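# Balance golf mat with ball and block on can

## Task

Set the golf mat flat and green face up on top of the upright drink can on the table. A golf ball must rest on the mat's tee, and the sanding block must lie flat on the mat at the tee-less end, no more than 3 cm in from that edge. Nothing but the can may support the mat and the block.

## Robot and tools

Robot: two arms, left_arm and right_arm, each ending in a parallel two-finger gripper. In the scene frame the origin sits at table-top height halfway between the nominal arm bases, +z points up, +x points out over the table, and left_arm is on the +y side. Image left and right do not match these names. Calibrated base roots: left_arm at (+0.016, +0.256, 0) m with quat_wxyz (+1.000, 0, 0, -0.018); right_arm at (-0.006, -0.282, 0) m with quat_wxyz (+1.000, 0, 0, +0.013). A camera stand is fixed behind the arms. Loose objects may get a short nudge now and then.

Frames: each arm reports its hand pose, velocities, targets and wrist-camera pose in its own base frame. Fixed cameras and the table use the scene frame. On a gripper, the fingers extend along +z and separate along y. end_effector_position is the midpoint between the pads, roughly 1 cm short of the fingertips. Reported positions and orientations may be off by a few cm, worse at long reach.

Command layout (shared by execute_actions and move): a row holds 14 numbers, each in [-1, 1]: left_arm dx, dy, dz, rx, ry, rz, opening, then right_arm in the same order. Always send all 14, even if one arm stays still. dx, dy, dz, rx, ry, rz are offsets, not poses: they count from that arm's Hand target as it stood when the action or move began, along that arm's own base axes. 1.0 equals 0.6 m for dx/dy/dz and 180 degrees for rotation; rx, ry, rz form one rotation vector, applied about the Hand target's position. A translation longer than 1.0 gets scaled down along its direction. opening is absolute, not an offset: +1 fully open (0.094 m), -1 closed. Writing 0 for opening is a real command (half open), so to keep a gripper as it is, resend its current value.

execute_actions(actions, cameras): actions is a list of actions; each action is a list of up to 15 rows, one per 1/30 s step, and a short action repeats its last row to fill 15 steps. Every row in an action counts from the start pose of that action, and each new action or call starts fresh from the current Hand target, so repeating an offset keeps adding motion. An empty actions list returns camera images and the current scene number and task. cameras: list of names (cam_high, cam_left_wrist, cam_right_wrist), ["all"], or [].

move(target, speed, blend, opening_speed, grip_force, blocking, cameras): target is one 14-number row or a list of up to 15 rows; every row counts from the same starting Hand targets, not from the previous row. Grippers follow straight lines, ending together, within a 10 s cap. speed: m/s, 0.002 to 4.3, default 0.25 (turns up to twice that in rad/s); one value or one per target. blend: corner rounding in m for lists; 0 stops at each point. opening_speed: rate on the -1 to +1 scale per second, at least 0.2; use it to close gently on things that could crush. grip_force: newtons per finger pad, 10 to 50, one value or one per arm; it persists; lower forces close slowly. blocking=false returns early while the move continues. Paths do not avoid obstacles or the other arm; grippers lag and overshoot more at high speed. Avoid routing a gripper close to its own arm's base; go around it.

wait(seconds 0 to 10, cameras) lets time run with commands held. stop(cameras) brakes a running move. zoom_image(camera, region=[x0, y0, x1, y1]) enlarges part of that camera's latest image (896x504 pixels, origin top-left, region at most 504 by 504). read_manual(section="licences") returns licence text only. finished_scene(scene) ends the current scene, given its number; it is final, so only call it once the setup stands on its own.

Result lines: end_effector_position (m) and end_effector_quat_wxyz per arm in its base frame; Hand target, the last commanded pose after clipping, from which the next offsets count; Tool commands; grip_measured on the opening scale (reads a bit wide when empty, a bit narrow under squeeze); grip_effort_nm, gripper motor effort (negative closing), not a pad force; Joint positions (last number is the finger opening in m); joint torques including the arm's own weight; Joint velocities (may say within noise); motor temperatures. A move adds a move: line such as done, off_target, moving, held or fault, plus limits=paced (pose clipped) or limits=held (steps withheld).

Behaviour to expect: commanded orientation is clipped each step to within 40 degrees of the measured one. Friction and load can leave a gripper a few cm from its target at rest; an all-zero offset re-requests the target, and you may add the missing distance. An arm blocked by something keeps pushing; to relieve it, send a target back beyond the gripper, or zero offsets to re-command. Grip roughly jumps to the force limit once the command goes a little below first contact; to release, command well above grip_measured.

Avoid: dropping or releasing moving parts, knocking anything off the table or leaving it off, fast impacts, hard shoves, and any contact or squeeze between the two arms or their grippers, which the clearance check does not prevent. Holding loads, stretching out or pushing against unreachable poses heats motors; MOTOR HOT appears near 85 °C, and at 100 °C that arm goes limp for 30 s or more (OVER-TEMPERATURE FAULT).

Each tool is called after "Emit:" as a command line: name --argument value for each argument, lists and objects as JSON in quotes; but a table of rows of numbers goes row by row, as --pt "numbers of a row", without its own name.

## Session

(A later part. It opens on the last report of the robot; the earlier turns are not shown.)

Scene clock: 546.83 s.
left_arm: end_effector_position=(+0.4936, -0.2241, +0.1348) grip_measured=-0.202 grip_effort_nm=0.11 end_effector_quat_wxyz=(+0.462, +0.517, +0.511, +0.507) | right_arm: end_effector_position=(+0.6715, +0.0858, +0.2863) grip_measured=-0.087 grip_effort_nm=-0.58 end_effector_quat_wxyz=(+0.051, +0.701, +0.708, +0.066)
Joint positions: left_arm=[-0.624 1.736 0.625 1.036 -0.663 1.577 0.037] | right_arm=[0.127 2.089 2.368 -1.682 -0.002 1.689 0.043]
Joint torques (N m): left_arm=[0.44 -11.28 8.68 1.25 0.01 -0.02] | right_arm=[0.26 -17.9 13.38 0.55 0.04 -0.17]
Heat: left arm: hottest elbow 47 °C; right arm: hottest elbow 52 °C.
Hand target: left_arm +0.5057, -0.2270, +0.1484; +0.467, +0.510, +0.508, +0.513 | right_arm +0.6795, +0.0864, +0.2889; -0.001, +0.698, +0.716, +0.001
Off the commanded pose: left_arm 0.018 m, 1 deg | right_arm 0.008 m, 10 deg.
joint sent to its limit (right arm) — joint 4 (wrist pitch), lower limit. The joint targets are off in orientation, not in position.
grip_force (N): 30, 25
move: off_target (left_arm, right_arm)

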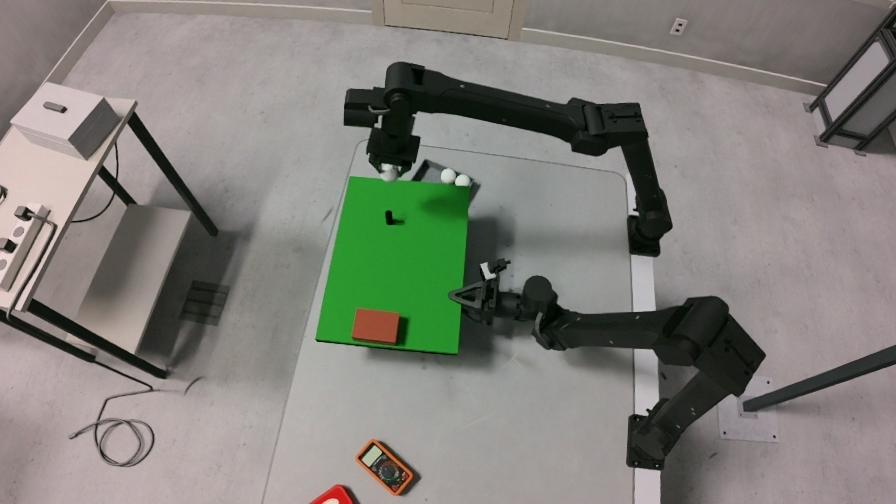

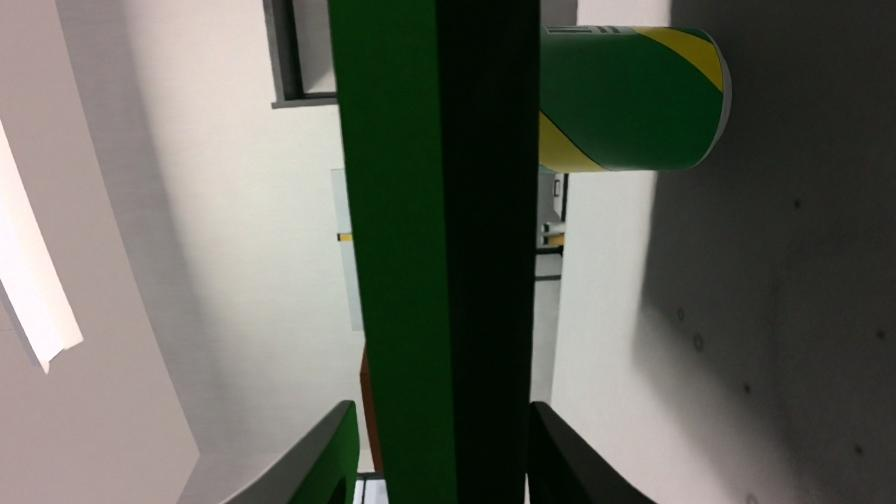

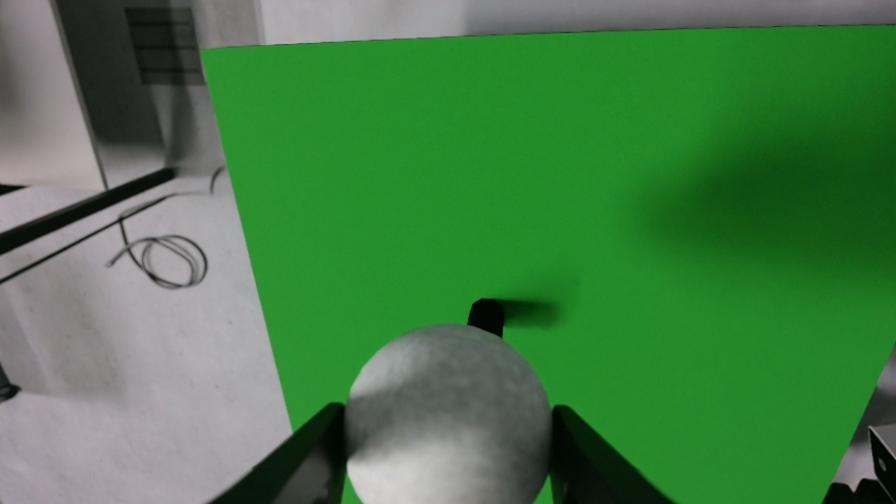

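Emit:
move --pt "0 0 0 0 0 0 -0.2 0.003 0.105 -0.02 0 0 0 -0.25" --pt "0 0 0 0 0 0 -0.2 0.003 0.105 -0.05 0 0 0 -0.25" --speed 0.1 --cameras '["cam_right_wrist","cam_high"]'

Scene clock: 555.53 s.
left_arm: end_effector_position=(+0.4936, -0.2241, +0.1348) grip_measured=-0.202 grip_effort_nm=0.11 end_effector_quat_wxyz=(+0.462, +0.517, +0.511, +0.507) | right_arm: end_effector_position=(+0.6758, +0.1436, +0.2657) grip_measured=-0.087 grip_effort_nm=-0.58 end_effector_quat_wxyz=(+0.043, +0.692, +0.718, +0.062)
Joint positions: left_arm=[-0.624 1.736 0.625 1.036 -0.663 1.577 0.037] | right_arm=[0.211 2.145 2.408 -1.682 0.002 1.744 0.043]
Joint torques (N m): left_arm=[0.15 -11.58 8.58 1.31 0.01 0.02] | right_arm=[0.91 -18.84 12.26 0.49 0.02 0.12]
Heat: left arm: hottest elbow 47 °C; right arm: hottest elbow 52 °C.
Hand target: left_arm +0.5057, -0.2270, +0.1484; +0.467, +0.510, +0.508, +0.513 | right_arm +0.6814, +0.1493, +0.2587; -0.001, +0.698, +0.716, +0.000
Off the commanded pose: left_arm 0.018 m, 1 deg | right_arm 0.010 m, 9 deg.
joint sent to its limit (right arm) — joint 4 (wrist pitch), lower limit. The joint targets are off in orientation, not in position.
grip_force (N): 30, 25
move: off_target (left_arm, right_arm)
Images, in order (width x height): cam_high 896x504, cam_right_wrist 896x504.

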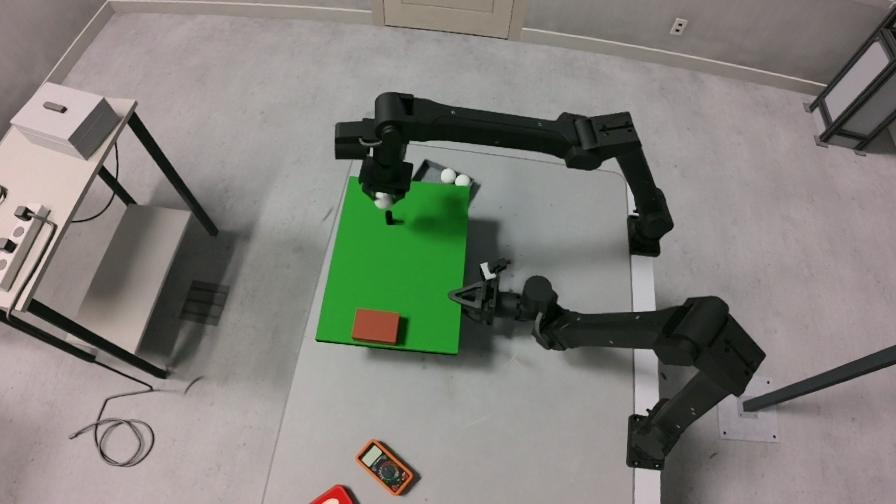

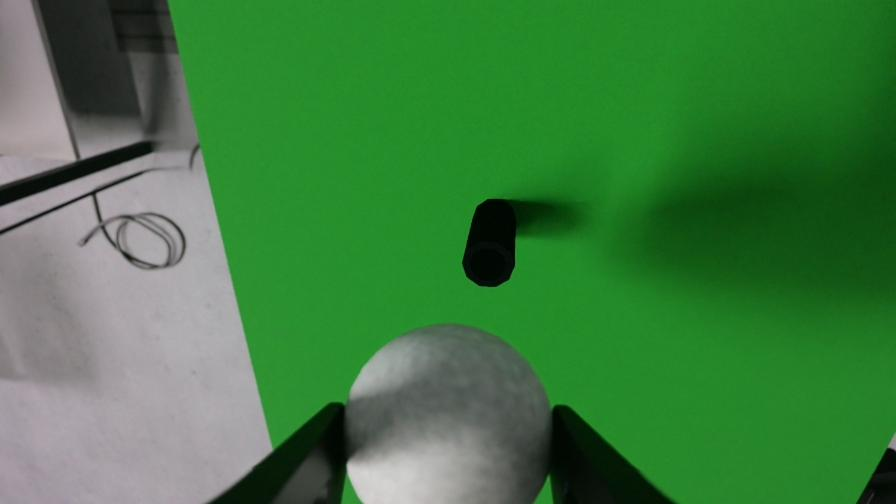

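Emit:
move --pt "0 0 0 0 0 0 -0.2 -0.006 -0.008 -0.035 0 0 0 -0.25" --speed 0.05 --cameras '["cam_right_wrist","cam_high"]'

Scene clock: 563.07 s.
left_arm: end_effector_position=(+0.4936, -0.2241, +0.1348) grip_measured=-0.202 grip_effort_nm=0.11 end_effector_quat_wxyz=(+0.462, +0.517, +0.511, +0.507) | right_arm: end_effector_position=(+0.6767, +0.1438, +0.2608) grip_measured=-0.087 grip_effort_nm=-0.58 end_effector_quat_wxyz=(+0.041, +0.692, +0.718, +0.059)
Joint positions: left_arm=[-0.624 1.736 0.625 1.036 -0.663 1.577 0.037] | right_arm=[0.211 2.152 2.408 -1.682 0.002 1.744 0.043]
Joint torques (N m): left_arm=[-0.09 -11.69 8.61 1.24 0.02 0.02] | right_arm=[0.67 -18.96 8.91 0.53 -0.02 0.07]
Heat: left arm: hottest elbow 47 °C; right arm: hottest elbow 53 °C.
Hand target: left_arm +0.5057, -0.2270, +0.1484; +0.467, +0.510, +0.508, +0.513 | right_arm +0.6778, +0.1445, +0.2377; -0.001, +0.698, +0.716, +0.000
Off the commanded pose: left_arm 0.018 m, 1 deg | right_arm 0.023 m, 8 deg.
joint sent to its limit (right arm) — joint 4 (wrist pitch), lower limit. The joint targets are off in orientation, not in position.
grip_force (N): 30, 25
move: off_target (left_arm, right_arm)
Images, in order (width x height): cam_high 896x504, cam_right_wrist 896x504.

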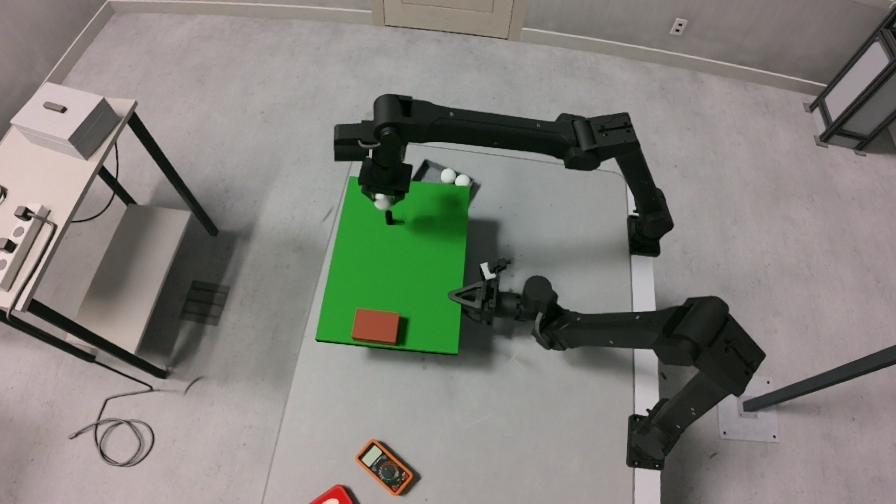

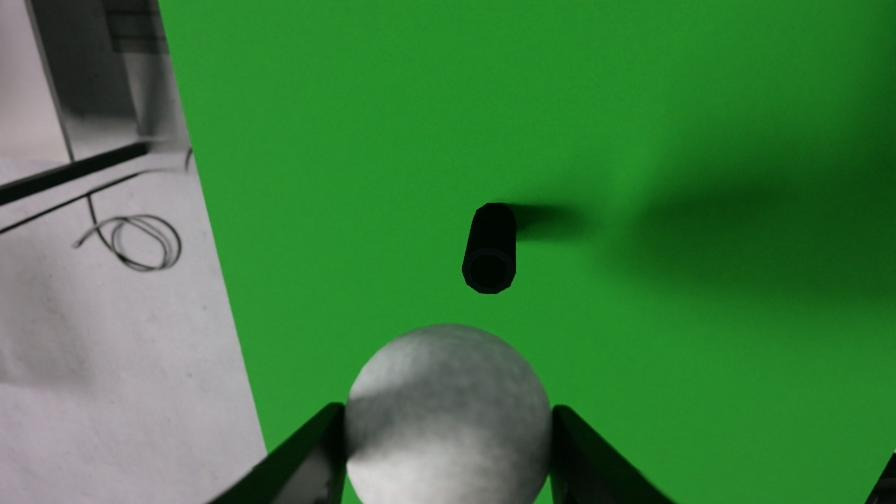

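Emit:
move --pt "0 0 0 0 0 0 -0.2 -0.008 -0.022 -0.018 0 0 0 -0.25" --speed 0.05 --cameras '["cam_right_wrist"]'

Scene clock: 566.47 s.
left_arm: end_effector_position=(+0.4936, -0.2241, +0.1348) grip_measured=-0.202 grip_effort_nm=0.11 end_effector_quat_wxyz=(+0.462, +0.517, +0.511, +0.507) | right_arm: end_effector_position=(+0.6712, +0.1391, +0.2437) grip_measured=-0.087 grip_effort_nm=-0.58 end_effector_quat_wxyz=(+0.029, +0.695, +0.717, +0.042)
Joint positions: left_arm=[-0.624 1.736 0.625 1.036 -0.663 1.577 0.037] | right_arm=[0.205 2.153 2.367 -1.682 0 1.744 0.043]
Joint torques (N m): left_arm=[-0.03 -11.69 8.57 1.25 0.01 0.01] | right_arm=[-0.56 -19.02 9.18 0.44 -0.03 -0.09]
Heat: left arm: hottest elbow 47 °C; right arm: hottest elbow 52 °C.
Hand target: left_arm +0.5057, -0.2270, +0.1484; +0.467, +0.510, +0.508, +0.513 | right_arm +0.6730, +0.1313, +0.2270; -0.001, +0.698, +0.716, +0.001
Off the commanded pose: left_arm 0.018 m, 1 deg | right_arm 0.019 m, 6 deg.
joint sent to its limit (right arm) — joint 4 (wrist pitch), lower limit. The joint targets are off in orientation, not in position.
grip_force (N): 30, 25
move: off_target (left_arm, right_arm)
Images, in order (width x height): cam_right_wrist 896x504.

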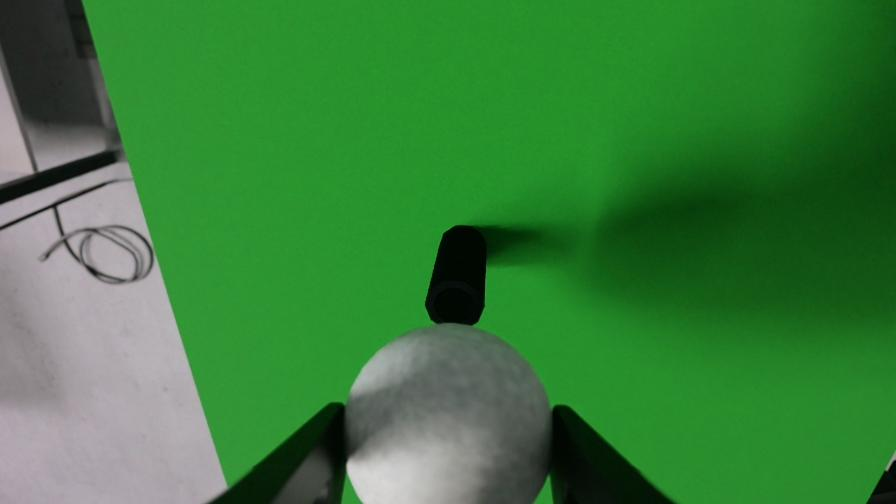

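Emit:
move --pt "0 0 0 0 0 0 -0.2 0.0 -0.011 -0.01 0 0 0 -0.25" --speed 0.04 --cameras '["cam_right_wrist"]'

Scene clock: 572.37 s.
left_arm: end_effector_position=(+0.4936, -0.2241, +0.1348) grip_measured=-0.202 grip_effort_nm=0.11 end_effector_quat_wxyz=(+0.462, +0.517, +0.511, +0.507) | right_arm: end_effector_position=(+0.6710, +0.1325, +0.2401) grip_measured=-0.087 grip_effort_nm=-0.58 end_effector_quat_wxyz=(+0.027, +0.697, +0.715, +0.038)
Joint positions: left_arm=[-0.624 1.736 0.625 1.036 -0.663 1.577 0.037] | right_arm=[0.196 2.153 2.358 -1.682 0 1.741 0.043]
Joint torques (N m): left_arm=[0.67 -11.69 8.73 1.25 0.01 0.02] | right_arm=[-0.85 -18.67 9.2 0.47 -0.03 -0.14]
Heat: left arm: hottest elbow 47 °C; right arm: hottest elbow 52 °C.
Hand target: left_arm +0.5057, -0.2270, +0.1484; +0.467, +0.510, +0.508, +0.513 | right_arm +0.6729, +0.1247, +0.2209; -0.001, +0.698, +0.716, +0.000
Off the commanded pose: left_arm 0.018 m, 1 deg | right_arm 0.021 m, 5 deg.
joint sent to its limit (right arm) — joint 4 (wrist pitch), lower limit. The joint targets are off in orientation, not in position.
grip_force (N): 30, 25
move: off_target (left_arm, right_arm)
Images, in order (width x height): cam_right_wrist 896x504.

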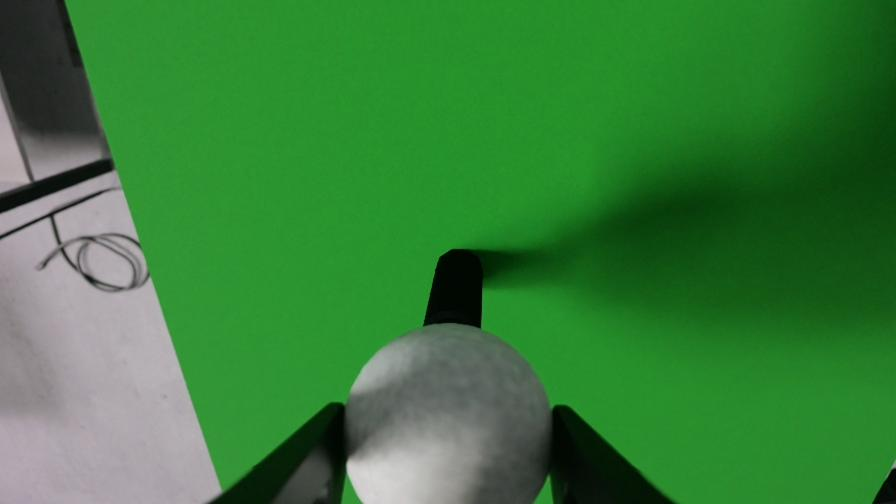

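Emit:
move --pt "0 0 0 0 0 0 -0.2 0.0 -0.003 -0.012 0 0 0 -0.25" --speed 0.03 --cameras '["cam_right_wrist"]'

Scene clock: 576.63 s.
left_arm: end_effector_position=(+0.4936, -0.2241, +0.1348) grip_measured=-0.202 grip_effort_nm=0.11 end_effector_quat_wxyz=(+0.462, +0.517, +0.511, +0.507) | right_arm: end_effector_position=(+0.6708, +0.1306, +0.2348) grip_measured=-0.087 grip_effort_nm=-0.58 end_effector_quat_wxyz=(+0.024, +0.698, +0.714, +0.034)
Joint positions: left_arm=[-0.624 1.736 0.625 1.036 -0.663 1.577 0.037] | right_arm=[0.193 2.158 2.352 -1.682 0 1.741 0.043]
Joint torques (N m): left_arm=[0.32 -11.63 8.68 1.36 0.03 0.02] | right_arm=[-0.56 -18.78 9.24 0.44 -0.01 -0.13]
Heat: left arm: hottest elbow 47 °C; right arm: hottest elbow 52 °C.
Hand target: left_arm +0.5057, -0.2270, +0.1484; +0.467, +0.510, +0.508, +0.513 | right_arm +0.6730, +0.1229, +0.2138; -0.001, +0.698, +0.716, +0.001
Off the commanded pose: left_arm 0.018 m, 1 deg | right_arm 0.023 m, 5 deg.
joint sent to its limit (right arm) — joint 4 (wrist pitch), lower limit. The joint targets still meet the commanded pose.
grip_force (N): 30, 25
move: off_target (left_arm, right_arm)
Images, in order (width x height): cam_right_wrist 896x504.

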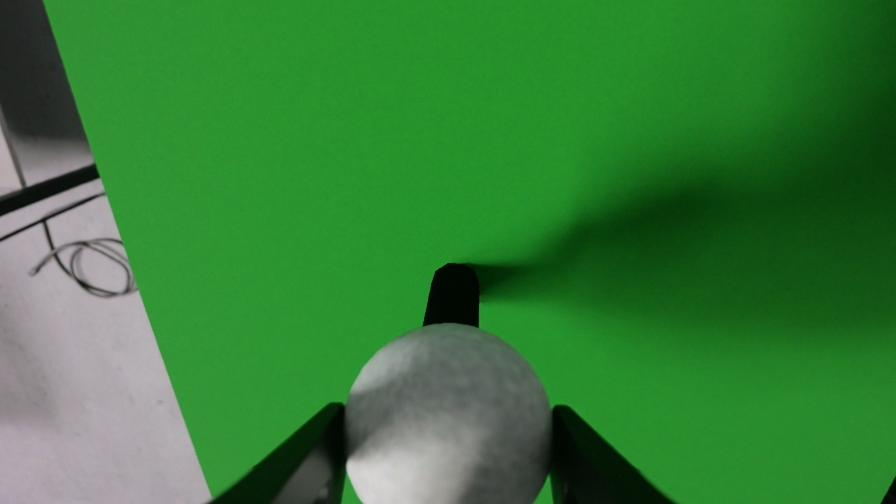

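Emit:
move --pt "0 0 0 0 0 0 -0.2 0.007 0.034 0.006 0 0 0 -0.25" --speed 0.04 --cameras '["cam_right_wrist"]'

Emit:
zoom_image --camera "cam_right_wrist" --region '[348, 200, 548, 400]'

Scene clock: 587.43 s.
left_arm: end_effector_position=(+0.4936, -0.2241, +0.1348) grip_measured=-0.202 grip_effort_nm=0.11 end_effector_quat_wxyz=(+0.462, +0.517, +0.511, +0.507) | right_arm: end_effector_position=(+0.6721, +0.1332, +0.2232) grip_measured=-0.087 grip_effort_nm=-0.58 end_effector_quat_wxyz=(+0.019, +0.697, +0.716, +0.027)
Joint positions: left_arm=[-0.624 1.736 0.625 1.036 -0.663 1.577 0.037] | right_arm=[0.196 2.175 2.352 -1.682 0 1.741 0.043]
Joint torques (N m): left_arm=[-0.26 -11.52 8.66 1.14 0.06 -0.02] | right_arm=[1.44 -19.02 12.64 0.27 0.06 0.09]
Heat: left arm: hottest elbow 47 °C; right arm: hottest elbow 51 °C.
Hand target: left_arm +0.5057, -0.2270, +0.1484; +0.467, +0.510, +0.508, +0.513 | right_arm +0.6772, +0.1433, +0.2174; -0.001, +0.698, +0.716, +0.001
Off the commanded pose: left_arm 0.018 m, 1 deg | right_arm 0.013 m, 4 deg.
joint sent to its limit (right arm) — joint 4 (wrist pitch), lower limit. The joint targets are off in orientation, not in position.
grip_force (N): 30, 25
move: off_target (left_arm, right_arm)
Images, in order (width x height): cam_right_wrist 896x504.

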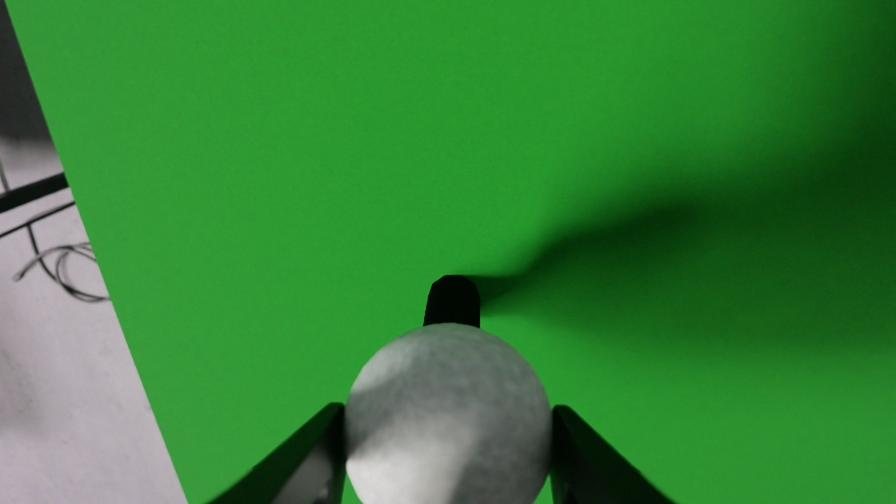

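Scaled by 2.520 from the camera's 896x504 image, which has a finer 1280x720 frame.

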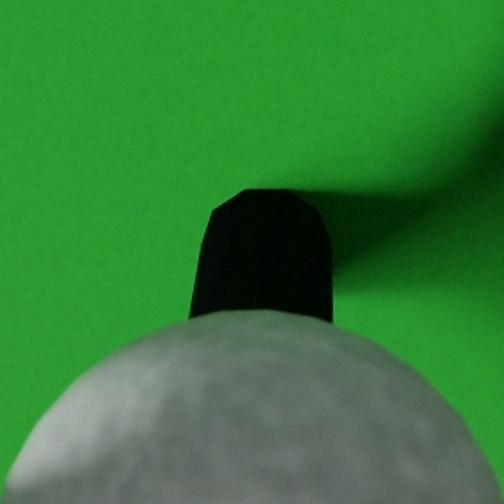

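Emit:
move --pt "0 0 0 0 0 0 -0.2 -0.003 0.0 0.016 0 0 0 -0.25" --pt "0 0 0 0 0 0 -0.2 -0.003 0.01 0.016 0 0 0 -0.25" --speed 0.04 --cameras '["cam_right_wrist"]'

Emit:
zoom_image --camera "cam_right_wrist" --region '[348, 200, 548, 400]'

Scene clock: 592.90 s.
left_arm: end_effector_position=(+0.4936, -0.2241, +0.1348) grip_measured=-0.202 grip_effort_nm=0.10 end_effector_quat_wxyz=(+0.462, +0.517, +0.511, +0.507) | right_arm: end_effector_position=(+0.6708, +0.1396, +0.2232) grip_measured=-0.087 grip_effort_nm=-0.58 end_effector_quat_wxyz=(+0.018, +0.696, +0.718, +0.027)
Joint positions: left_arm=[-0.624 1.736 0.625 1.036 -0.663 1.577 0.037] | right_arm=[0.206 2.175 2.352 -1.682 0 1.746 0.043]
Joint torques (N m): left_arm=[0.26 -11.28 8.65 1.17 0.04 0.03] | right_arm=[1.26 -19.55 12.88 0.32 0.04 0.13]
Heat: left arm: hottest elbow 47 °C; right arm: hottest elbow 52 °C.
Hand target: left_arm +0.5057, -0.2270, +0.1484; +0.467, +0.510, +0.508, +0.513 | right_arm +0.6753, +0.1495, +0.2270; -0.001, +0.698, +0.716, +0.001
Off the commanded pose: left_arm 0.018 m, 1 deg | right_arm 0.011 m, 4 deg.
joint sent to its limit (right arm) — joint 4 (wrist pitch), lower limit. The joint targets are off in orientation, not in position.
grip_force (N): 30, 25
move: off_target (left_arm, right_arm)
Images, in order (width x height): cam_right_wrist 896x504.

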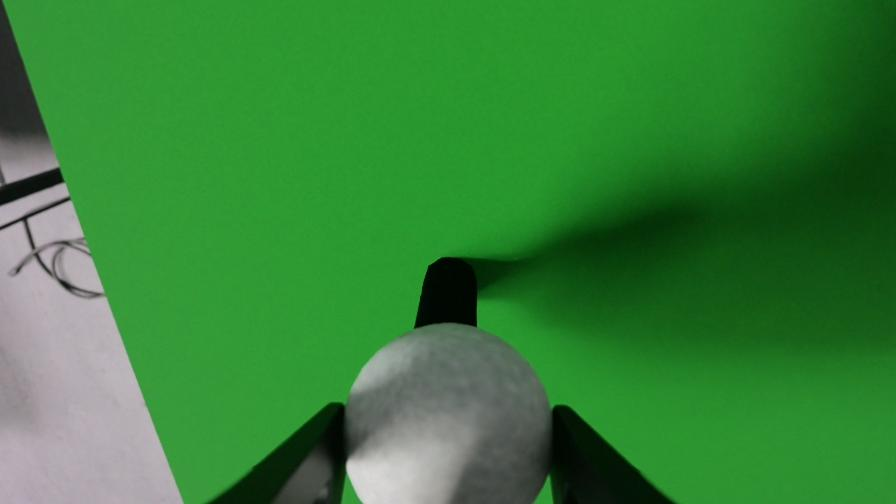

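Scaled by 2.520 from the camera's 896x504 image, which has a finer 1280x720 frame.

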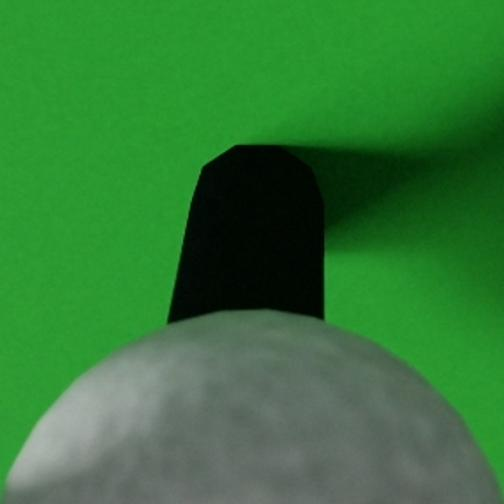

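Emit:
move --pt "0 0 0 0 0 0 -0.2 0.004 0.0 -0.012 0 0 0 -0.25" --speed 0.03 --cameras '["cam_right_wrist"]'

Emit:
zoom_image --camera "cam_right_wrist" --region '[348, 200, 548, 400]'

Scene clock: 598.13 s.
left_arm: end_effector_position=(+0.4936, -0.2241, +0.1348) grip_measured=-0.202 grip_effort_nm=0.10 end_effector_quat_wxyz=(+0.462, +0.517, +0.511, +0.507) | right_arm: end_effector_position=(+0.6708, +0.1396, +0.2232) grip_measured=-0.087 grip_effort_nm=-0.58 end_effector_quat_wxyz=(+0.018, +0.696, +0.718, +0.027)
Joint positions: left_arm=[-0.624 1.736 0.625 1.036 -0.663 1.577 0.037] | right_arm=[0.206 2.175 2.352 -1.682 0 1.746 0.043]
Joint torques (N m): left_arm=[0.44 -11.75 8.61 1.28 0.05 -0.01] | right_arm=[1.14 -19.14 13.39 0.35 0.05 0.11]
Heat: left arm: hottest elbow 47 °C; right arm: hottest elbow 52 °C.
Hand target: left_arm +0.5057, -0.2270, +0.1484; +0.467, +0.510, +0.508, +0.513 | right_arm +0.6777, +0.1495, +0.2198; -0.001, +0.698, +0.716, +0.001
Off the commanded pose: left_arm 0.018 m, 1 deg | right_arm 0.012 m, 4 deg.
joint sent to its limit (right arm) — joint 4 (wrist pitch), lower limit. The joint targets are off in orientation, not in position.
grip_force (N): 30, 25
move: off_target (left_arm, right_arm)
Images, in order (width x height): cam_right_wrist 896x504.

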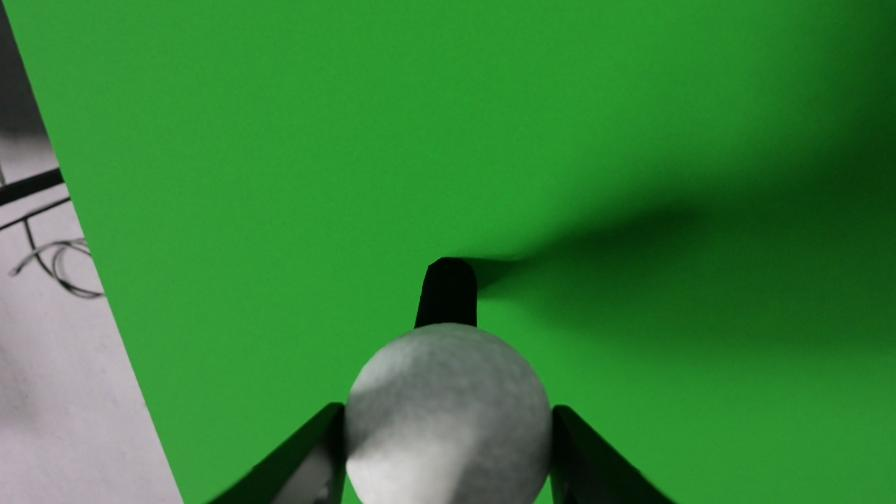

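Scaled by 2.520 from the camera's 896x504 image, which has a finer 1280x720 frame.

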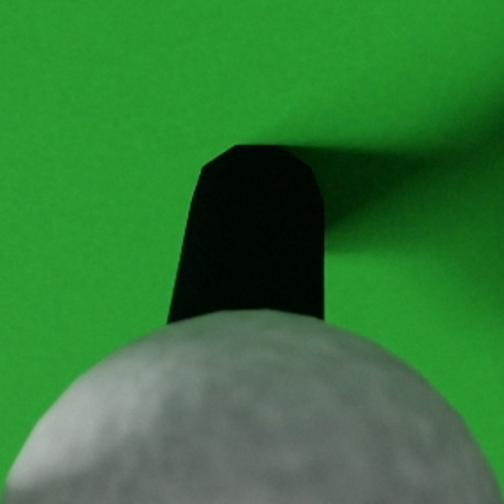

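Emit:
move --pt "0 0 0 0 0 0 -0.2 0.0 0.0 -0.011 0 0 0 -0.25" --speed 0.03 --cameras '["cam_right_wrist"]'

Emit:
zoom_image --camera "cam_right_wrist" --region '[348, 200, 548, 400]'

Scene clock: 600.63 s.
left_arm: end_effector_position=(+0.4936, -0.2241, +0.1348) grip_measured=-0.202 grip_effort_nm=0.11 end_effector_quat_wxyz=(+0.462, +0.517, +0.511, +0.507) | right_arm: end_effector_position=(+0.6709, +0.1397, +0.2224) grip_measured=-0.087 grip_effort_nm=-0.58 end_effector_quat_wxyz=(+0.018, +0.696, +0.718, +0.027)
Joint positions: left_arm=[-0.624 1.736 0.625 1.036 -0.663 1.577 0.037] | right_arm=[0.206 2.176 2.352 -1.682 0 1.746 0.043]
Joint torques (N m): left_arm=[0.67 -11.93 8.55 1.36 0.04 0] | right_arm=[1.32 -18.2 12.98 0.35 0.05 0.13]
Heat: left arm: hottest elbow 47 °C; right arm: hottest elbow 53 °C.
Hand target: left_arm +0.5057, -0.2270, +0.1484; +0.467, +0.510, +0.508, +0.513 | right_arm +0.6777, +0.1495, +0.2131; -0.001, +0.698, +0.716, +0.000
Off the commanded pose: left_arm 0.018 m, 1 deg | right_arm 0.015 m, 4 deg.
joint sent to its limit (right arm) — joint 4 (wrist pitch), lower limit. The joint targets are off in orientation, not in position.
grip_force (N): 30, 25
move: off_target (left_arm, right_arm)
Images, in order (width x height): cam_right_wrist 896x504.

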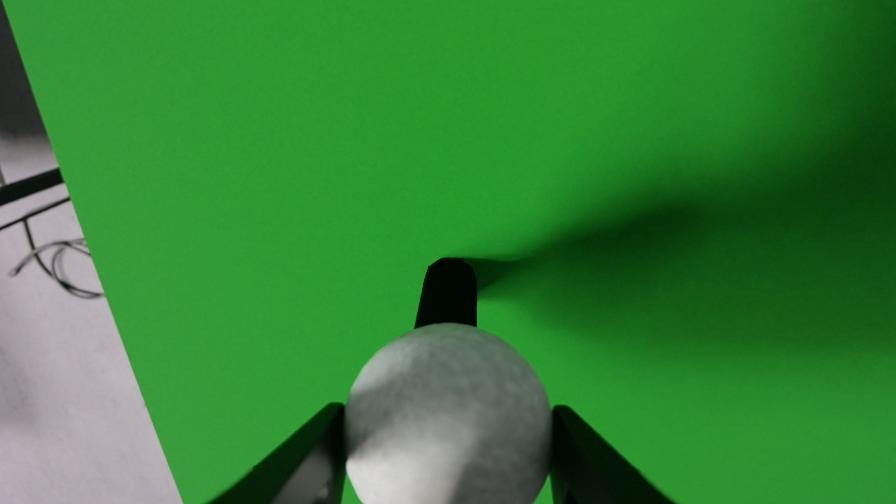

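Scaled by 2.520 from the camera's 896x504 image, which has a finer 1280x720 frame.

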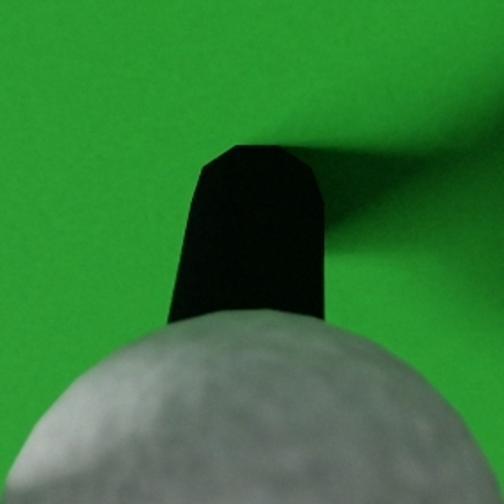

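Emit:
move --pt "0 0 0 0 0 0 -0.2 0.0 0.0 -0.009 0 0 0 -0.25" --speed 0.03 --cameras '["cam_right_wrist","cam_left_wrist","cam_high"]'

Emit:
zoom_image --camera "cam_high" --region '[340, 150, 440, 240]'

Scene clock: 603.87 s.
left_arm: end_effector_position=(+0.4936, -0.2241, +0.1348) grip_measured=-0.202 grip_effort_nm=0.11 end_effector_quat_wxyz=(+0.462, +0.517, +0.511, +0.507) | right_arm: end_effector_position=(+0.6710, +0.1397, +0.2219) grip_measured=-0.087 grip_effort_nm=-0.58 end_effector_quat_wxyz=(+0.018, +0.696, +0.718, +0.026)
Joint positions: left_arm=[-0.624 1.736 0.625 1.036 -0.663 1.577 0.037] | right_arm=[0.206 2.177 2.352 -1.682 0 1.746 0.043]
Joint torques (N m): left_arm=[0.32 -11.75 8.72 1.29 0.03 -0.01] | right_arm=[1.55 -18.2 12.68 0.39 0.04 0.11]
Heat: left arm: hottest elbow 47 °C; right arm: hottest elbow 53 °C.
Hand target: left_arm +0.5057, -0.2270, +0.1484; +0.467, +0.510, +0.508, +0.513 | right_arm +0.6777, +0.1495, +0.2078; -0.001, +0.698, +0.716, +0.001
Off the commanded pose: left_arm 0.018 m, 1 deg | right_arm 0.019 m, 4 deg.
joint sent to its limit (right arm) — joint 4 (wrist pitch), lower limit. The joint targets are off in orientation, not in position.
grip_force (N): 30, 25
move: off_target (left_arm, right_arm)

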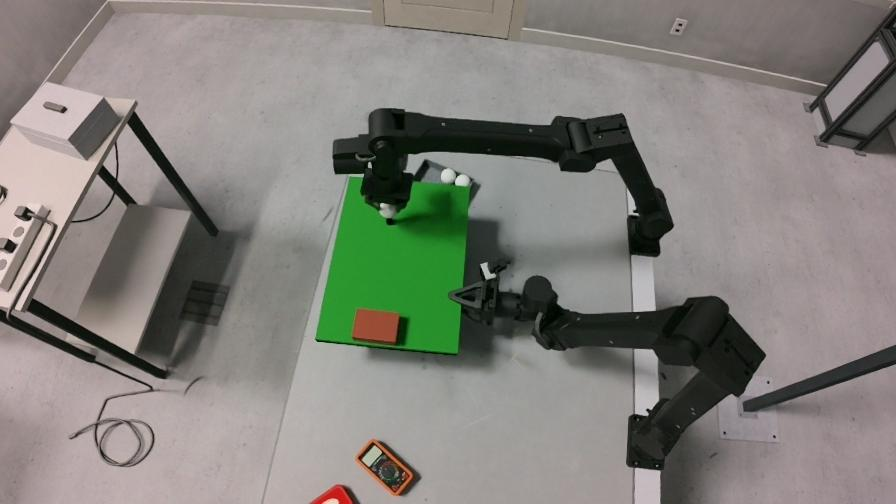

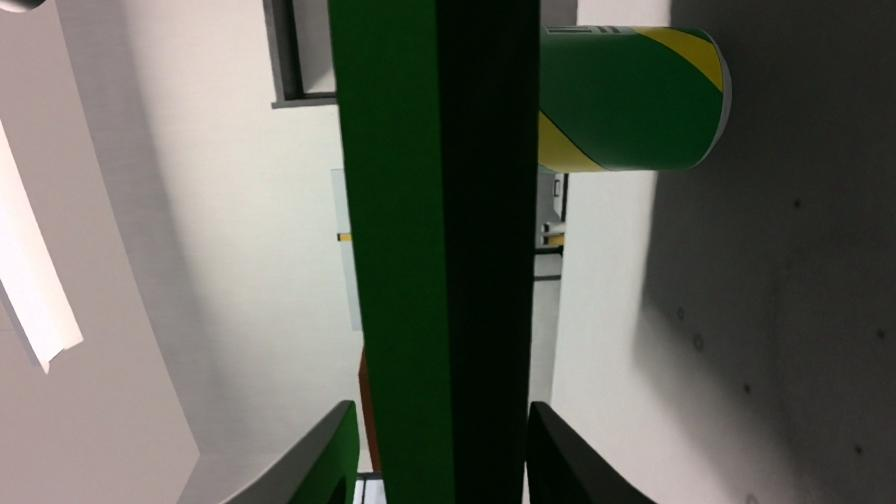

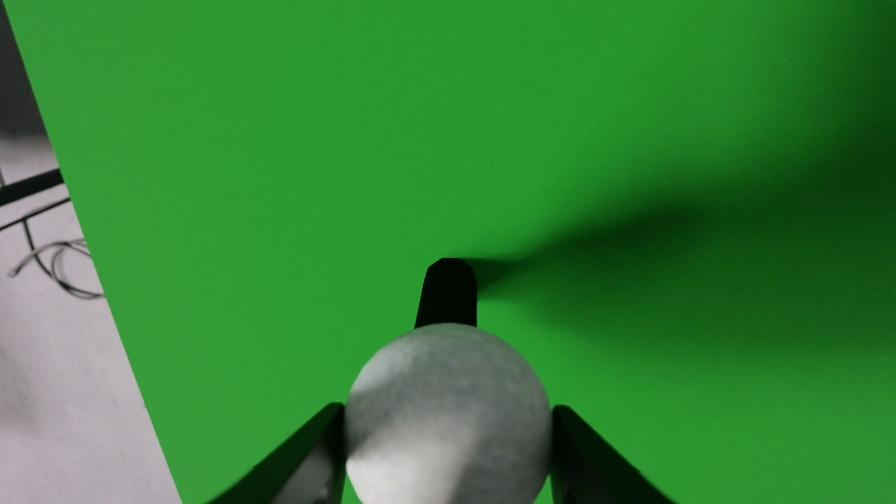

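Scaled by 5.040 from the camera's 896x504 image, which has a finer 1280x720 frame.

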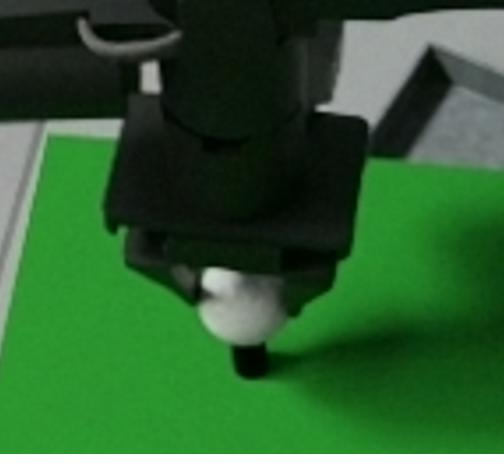

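Emit:
move --target '[0,0,0,0,0,0,-0.2,0,0,-0.006,0,0,0,-0.25]' --speed 0.05 --cameras '["all"]'

Scene clock: 618.87 s.
left_arm: end_effector_position=(+0.4936, -0.2241, +0.1348) grip_measured=-0.202 grip_effort_nm=0.11 end_effector_quat_wxyz=(+0.462, +0.517, +0.511, +0.507) | right_arm: end_effector_position=(+0.6710, +0.1397, +0.2214) grip_measured=-0.087 grip_effort_nm=-0.58 end_effector_quat_wxyz=(+0.018, +0.696, +0.718, +0.026)
Joint positions: left_arm=[-0.624 1.736 0.625 1.036 -0.663 1.577 0.037] | right_arm=[0.206 2.178 2.352 -1.682 0 1.746 0.043]
Joint torques (N m): left_arm=[0.26 -11.58 8.68 1.25 0.04 0.01] | right_arm=[1.26 -18.14 12.38 0.43 0.04 0.15]
Heat: left arm: hottest elbow 47 °C; right arm: hottest elbow 53 °C.
Hand target: left_arm +0.5057, -0.2270, +0.1484; +0.467, +0.510, +0.508, +0.513 | right_arm +0.6777, +0.1495, +0.2041; -0.001, +0.698, +0.716, +0.000
Off the commanded pose: left_arm 0.018 m, 1 deg | right_arm 0.021 m, 4 deg.
joint sent to its limit (right arm) — joint 4 (wrist pitch), lower limit. The joint targets still meet the commanded pose.
grip_force (N): 30, 25
move: off_target (left_arm, right_arm)

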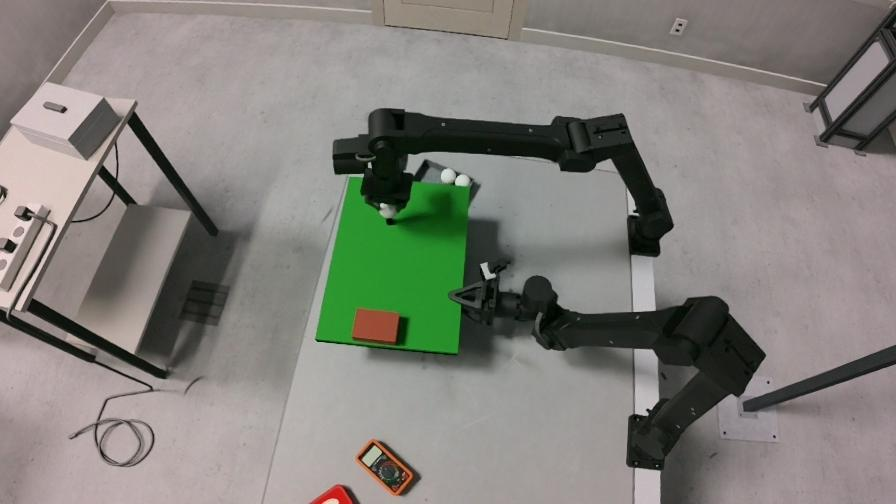

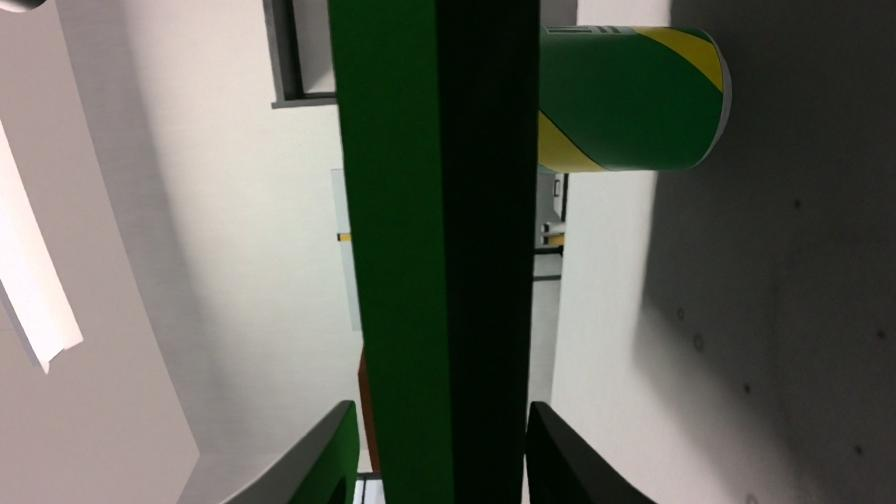

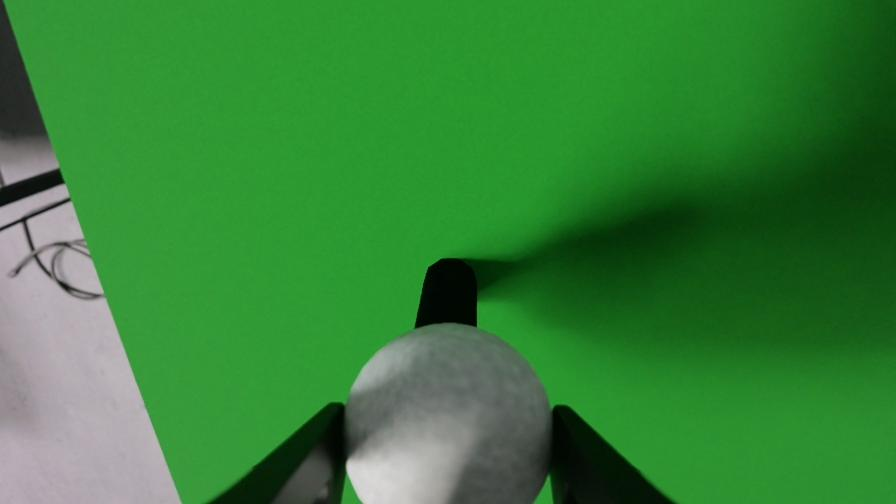

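Emit:
move --target '[0,0,0,0,0,0,-0.2,0,0,-0.014,0,0,0,-0.25]' --speed 0.05 --cameras '["cam_right_wrist"]'

Emit:
zoom_image --camera "cam_right_wrist" --region '[320, 200, 580, 504]'

Scene clock: 634.60 s.
left_arm: end_effector_position=(+0.4936, -0.2241, +0.1348) grip_measured=-0.202 grip_effort_nm=0.11 end_effector_quat_wxyz=(+0.462, +0.517, +0.511, +0.507) | right_arm: end_effector_position=(+0.6710, +0.1397, +0.2204) grip_measured=-0.087 grip_effort_nm=-0.58 end_effector_quat_wxyz=(+0.017, +0.696, +0.718, +0.025)
Joint positions: left_arm=[-0.624 1.736 0.625 1.036 -0.663 1.577 0.037] | right_arm=[0.206 2.179 2.352 -1.683 0 1.746 0.043]
Joint torques (N m): left_arm=[0.03 -11.4 8.54 1.31 0.03 0] | right_arm=[1.32 -17.38 11.97 0.38 0.07 0.14]
Heat: left arm: hottest elbow 47 °C; right arm: hottest elbow 54 °C.
Hand target: left_arm +0.5057, -0.2270, +0.1484; +0.467, +0.510, +0.508, +0.513 | right_arm +0.6777, +0.1495, +0.1957; -0.001, +0.698, +0.716, +0.000
Off the commanded pose: left_arm 0.018 m, 1 deg | right_arm 0.027 m, 3 deg.
joint sent to its limit (right arm) — joint 4 (wrist pitch), lower limit. The joint targets still meet the commanded pose.
grip_force (N): 30, 25
move: off_target (left_arm, right_arm)
Images, in order (width x height): cam_right_wrist 896x504.

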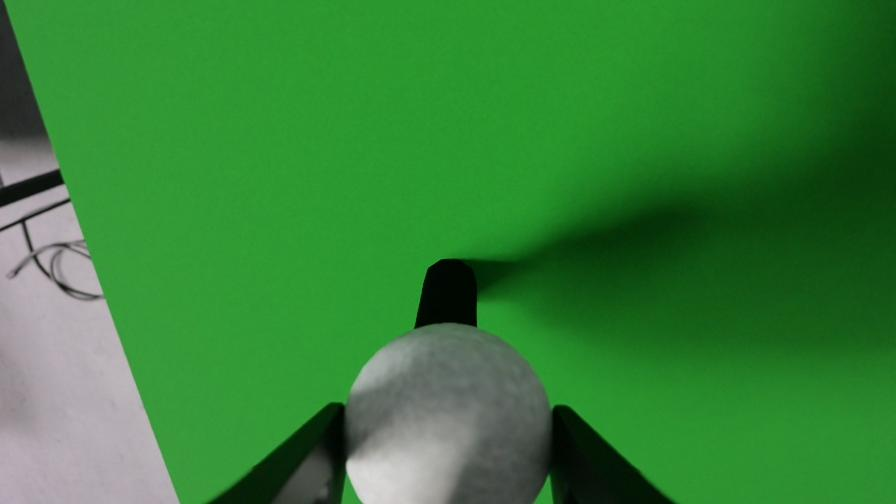

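Scaled by 1.658 from the camera's 896x504 image, which has a finer 1280x720 frame.

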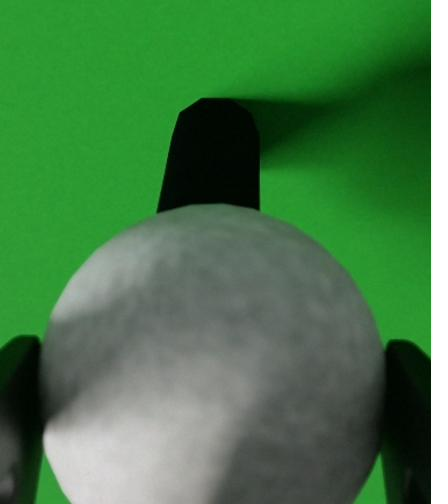

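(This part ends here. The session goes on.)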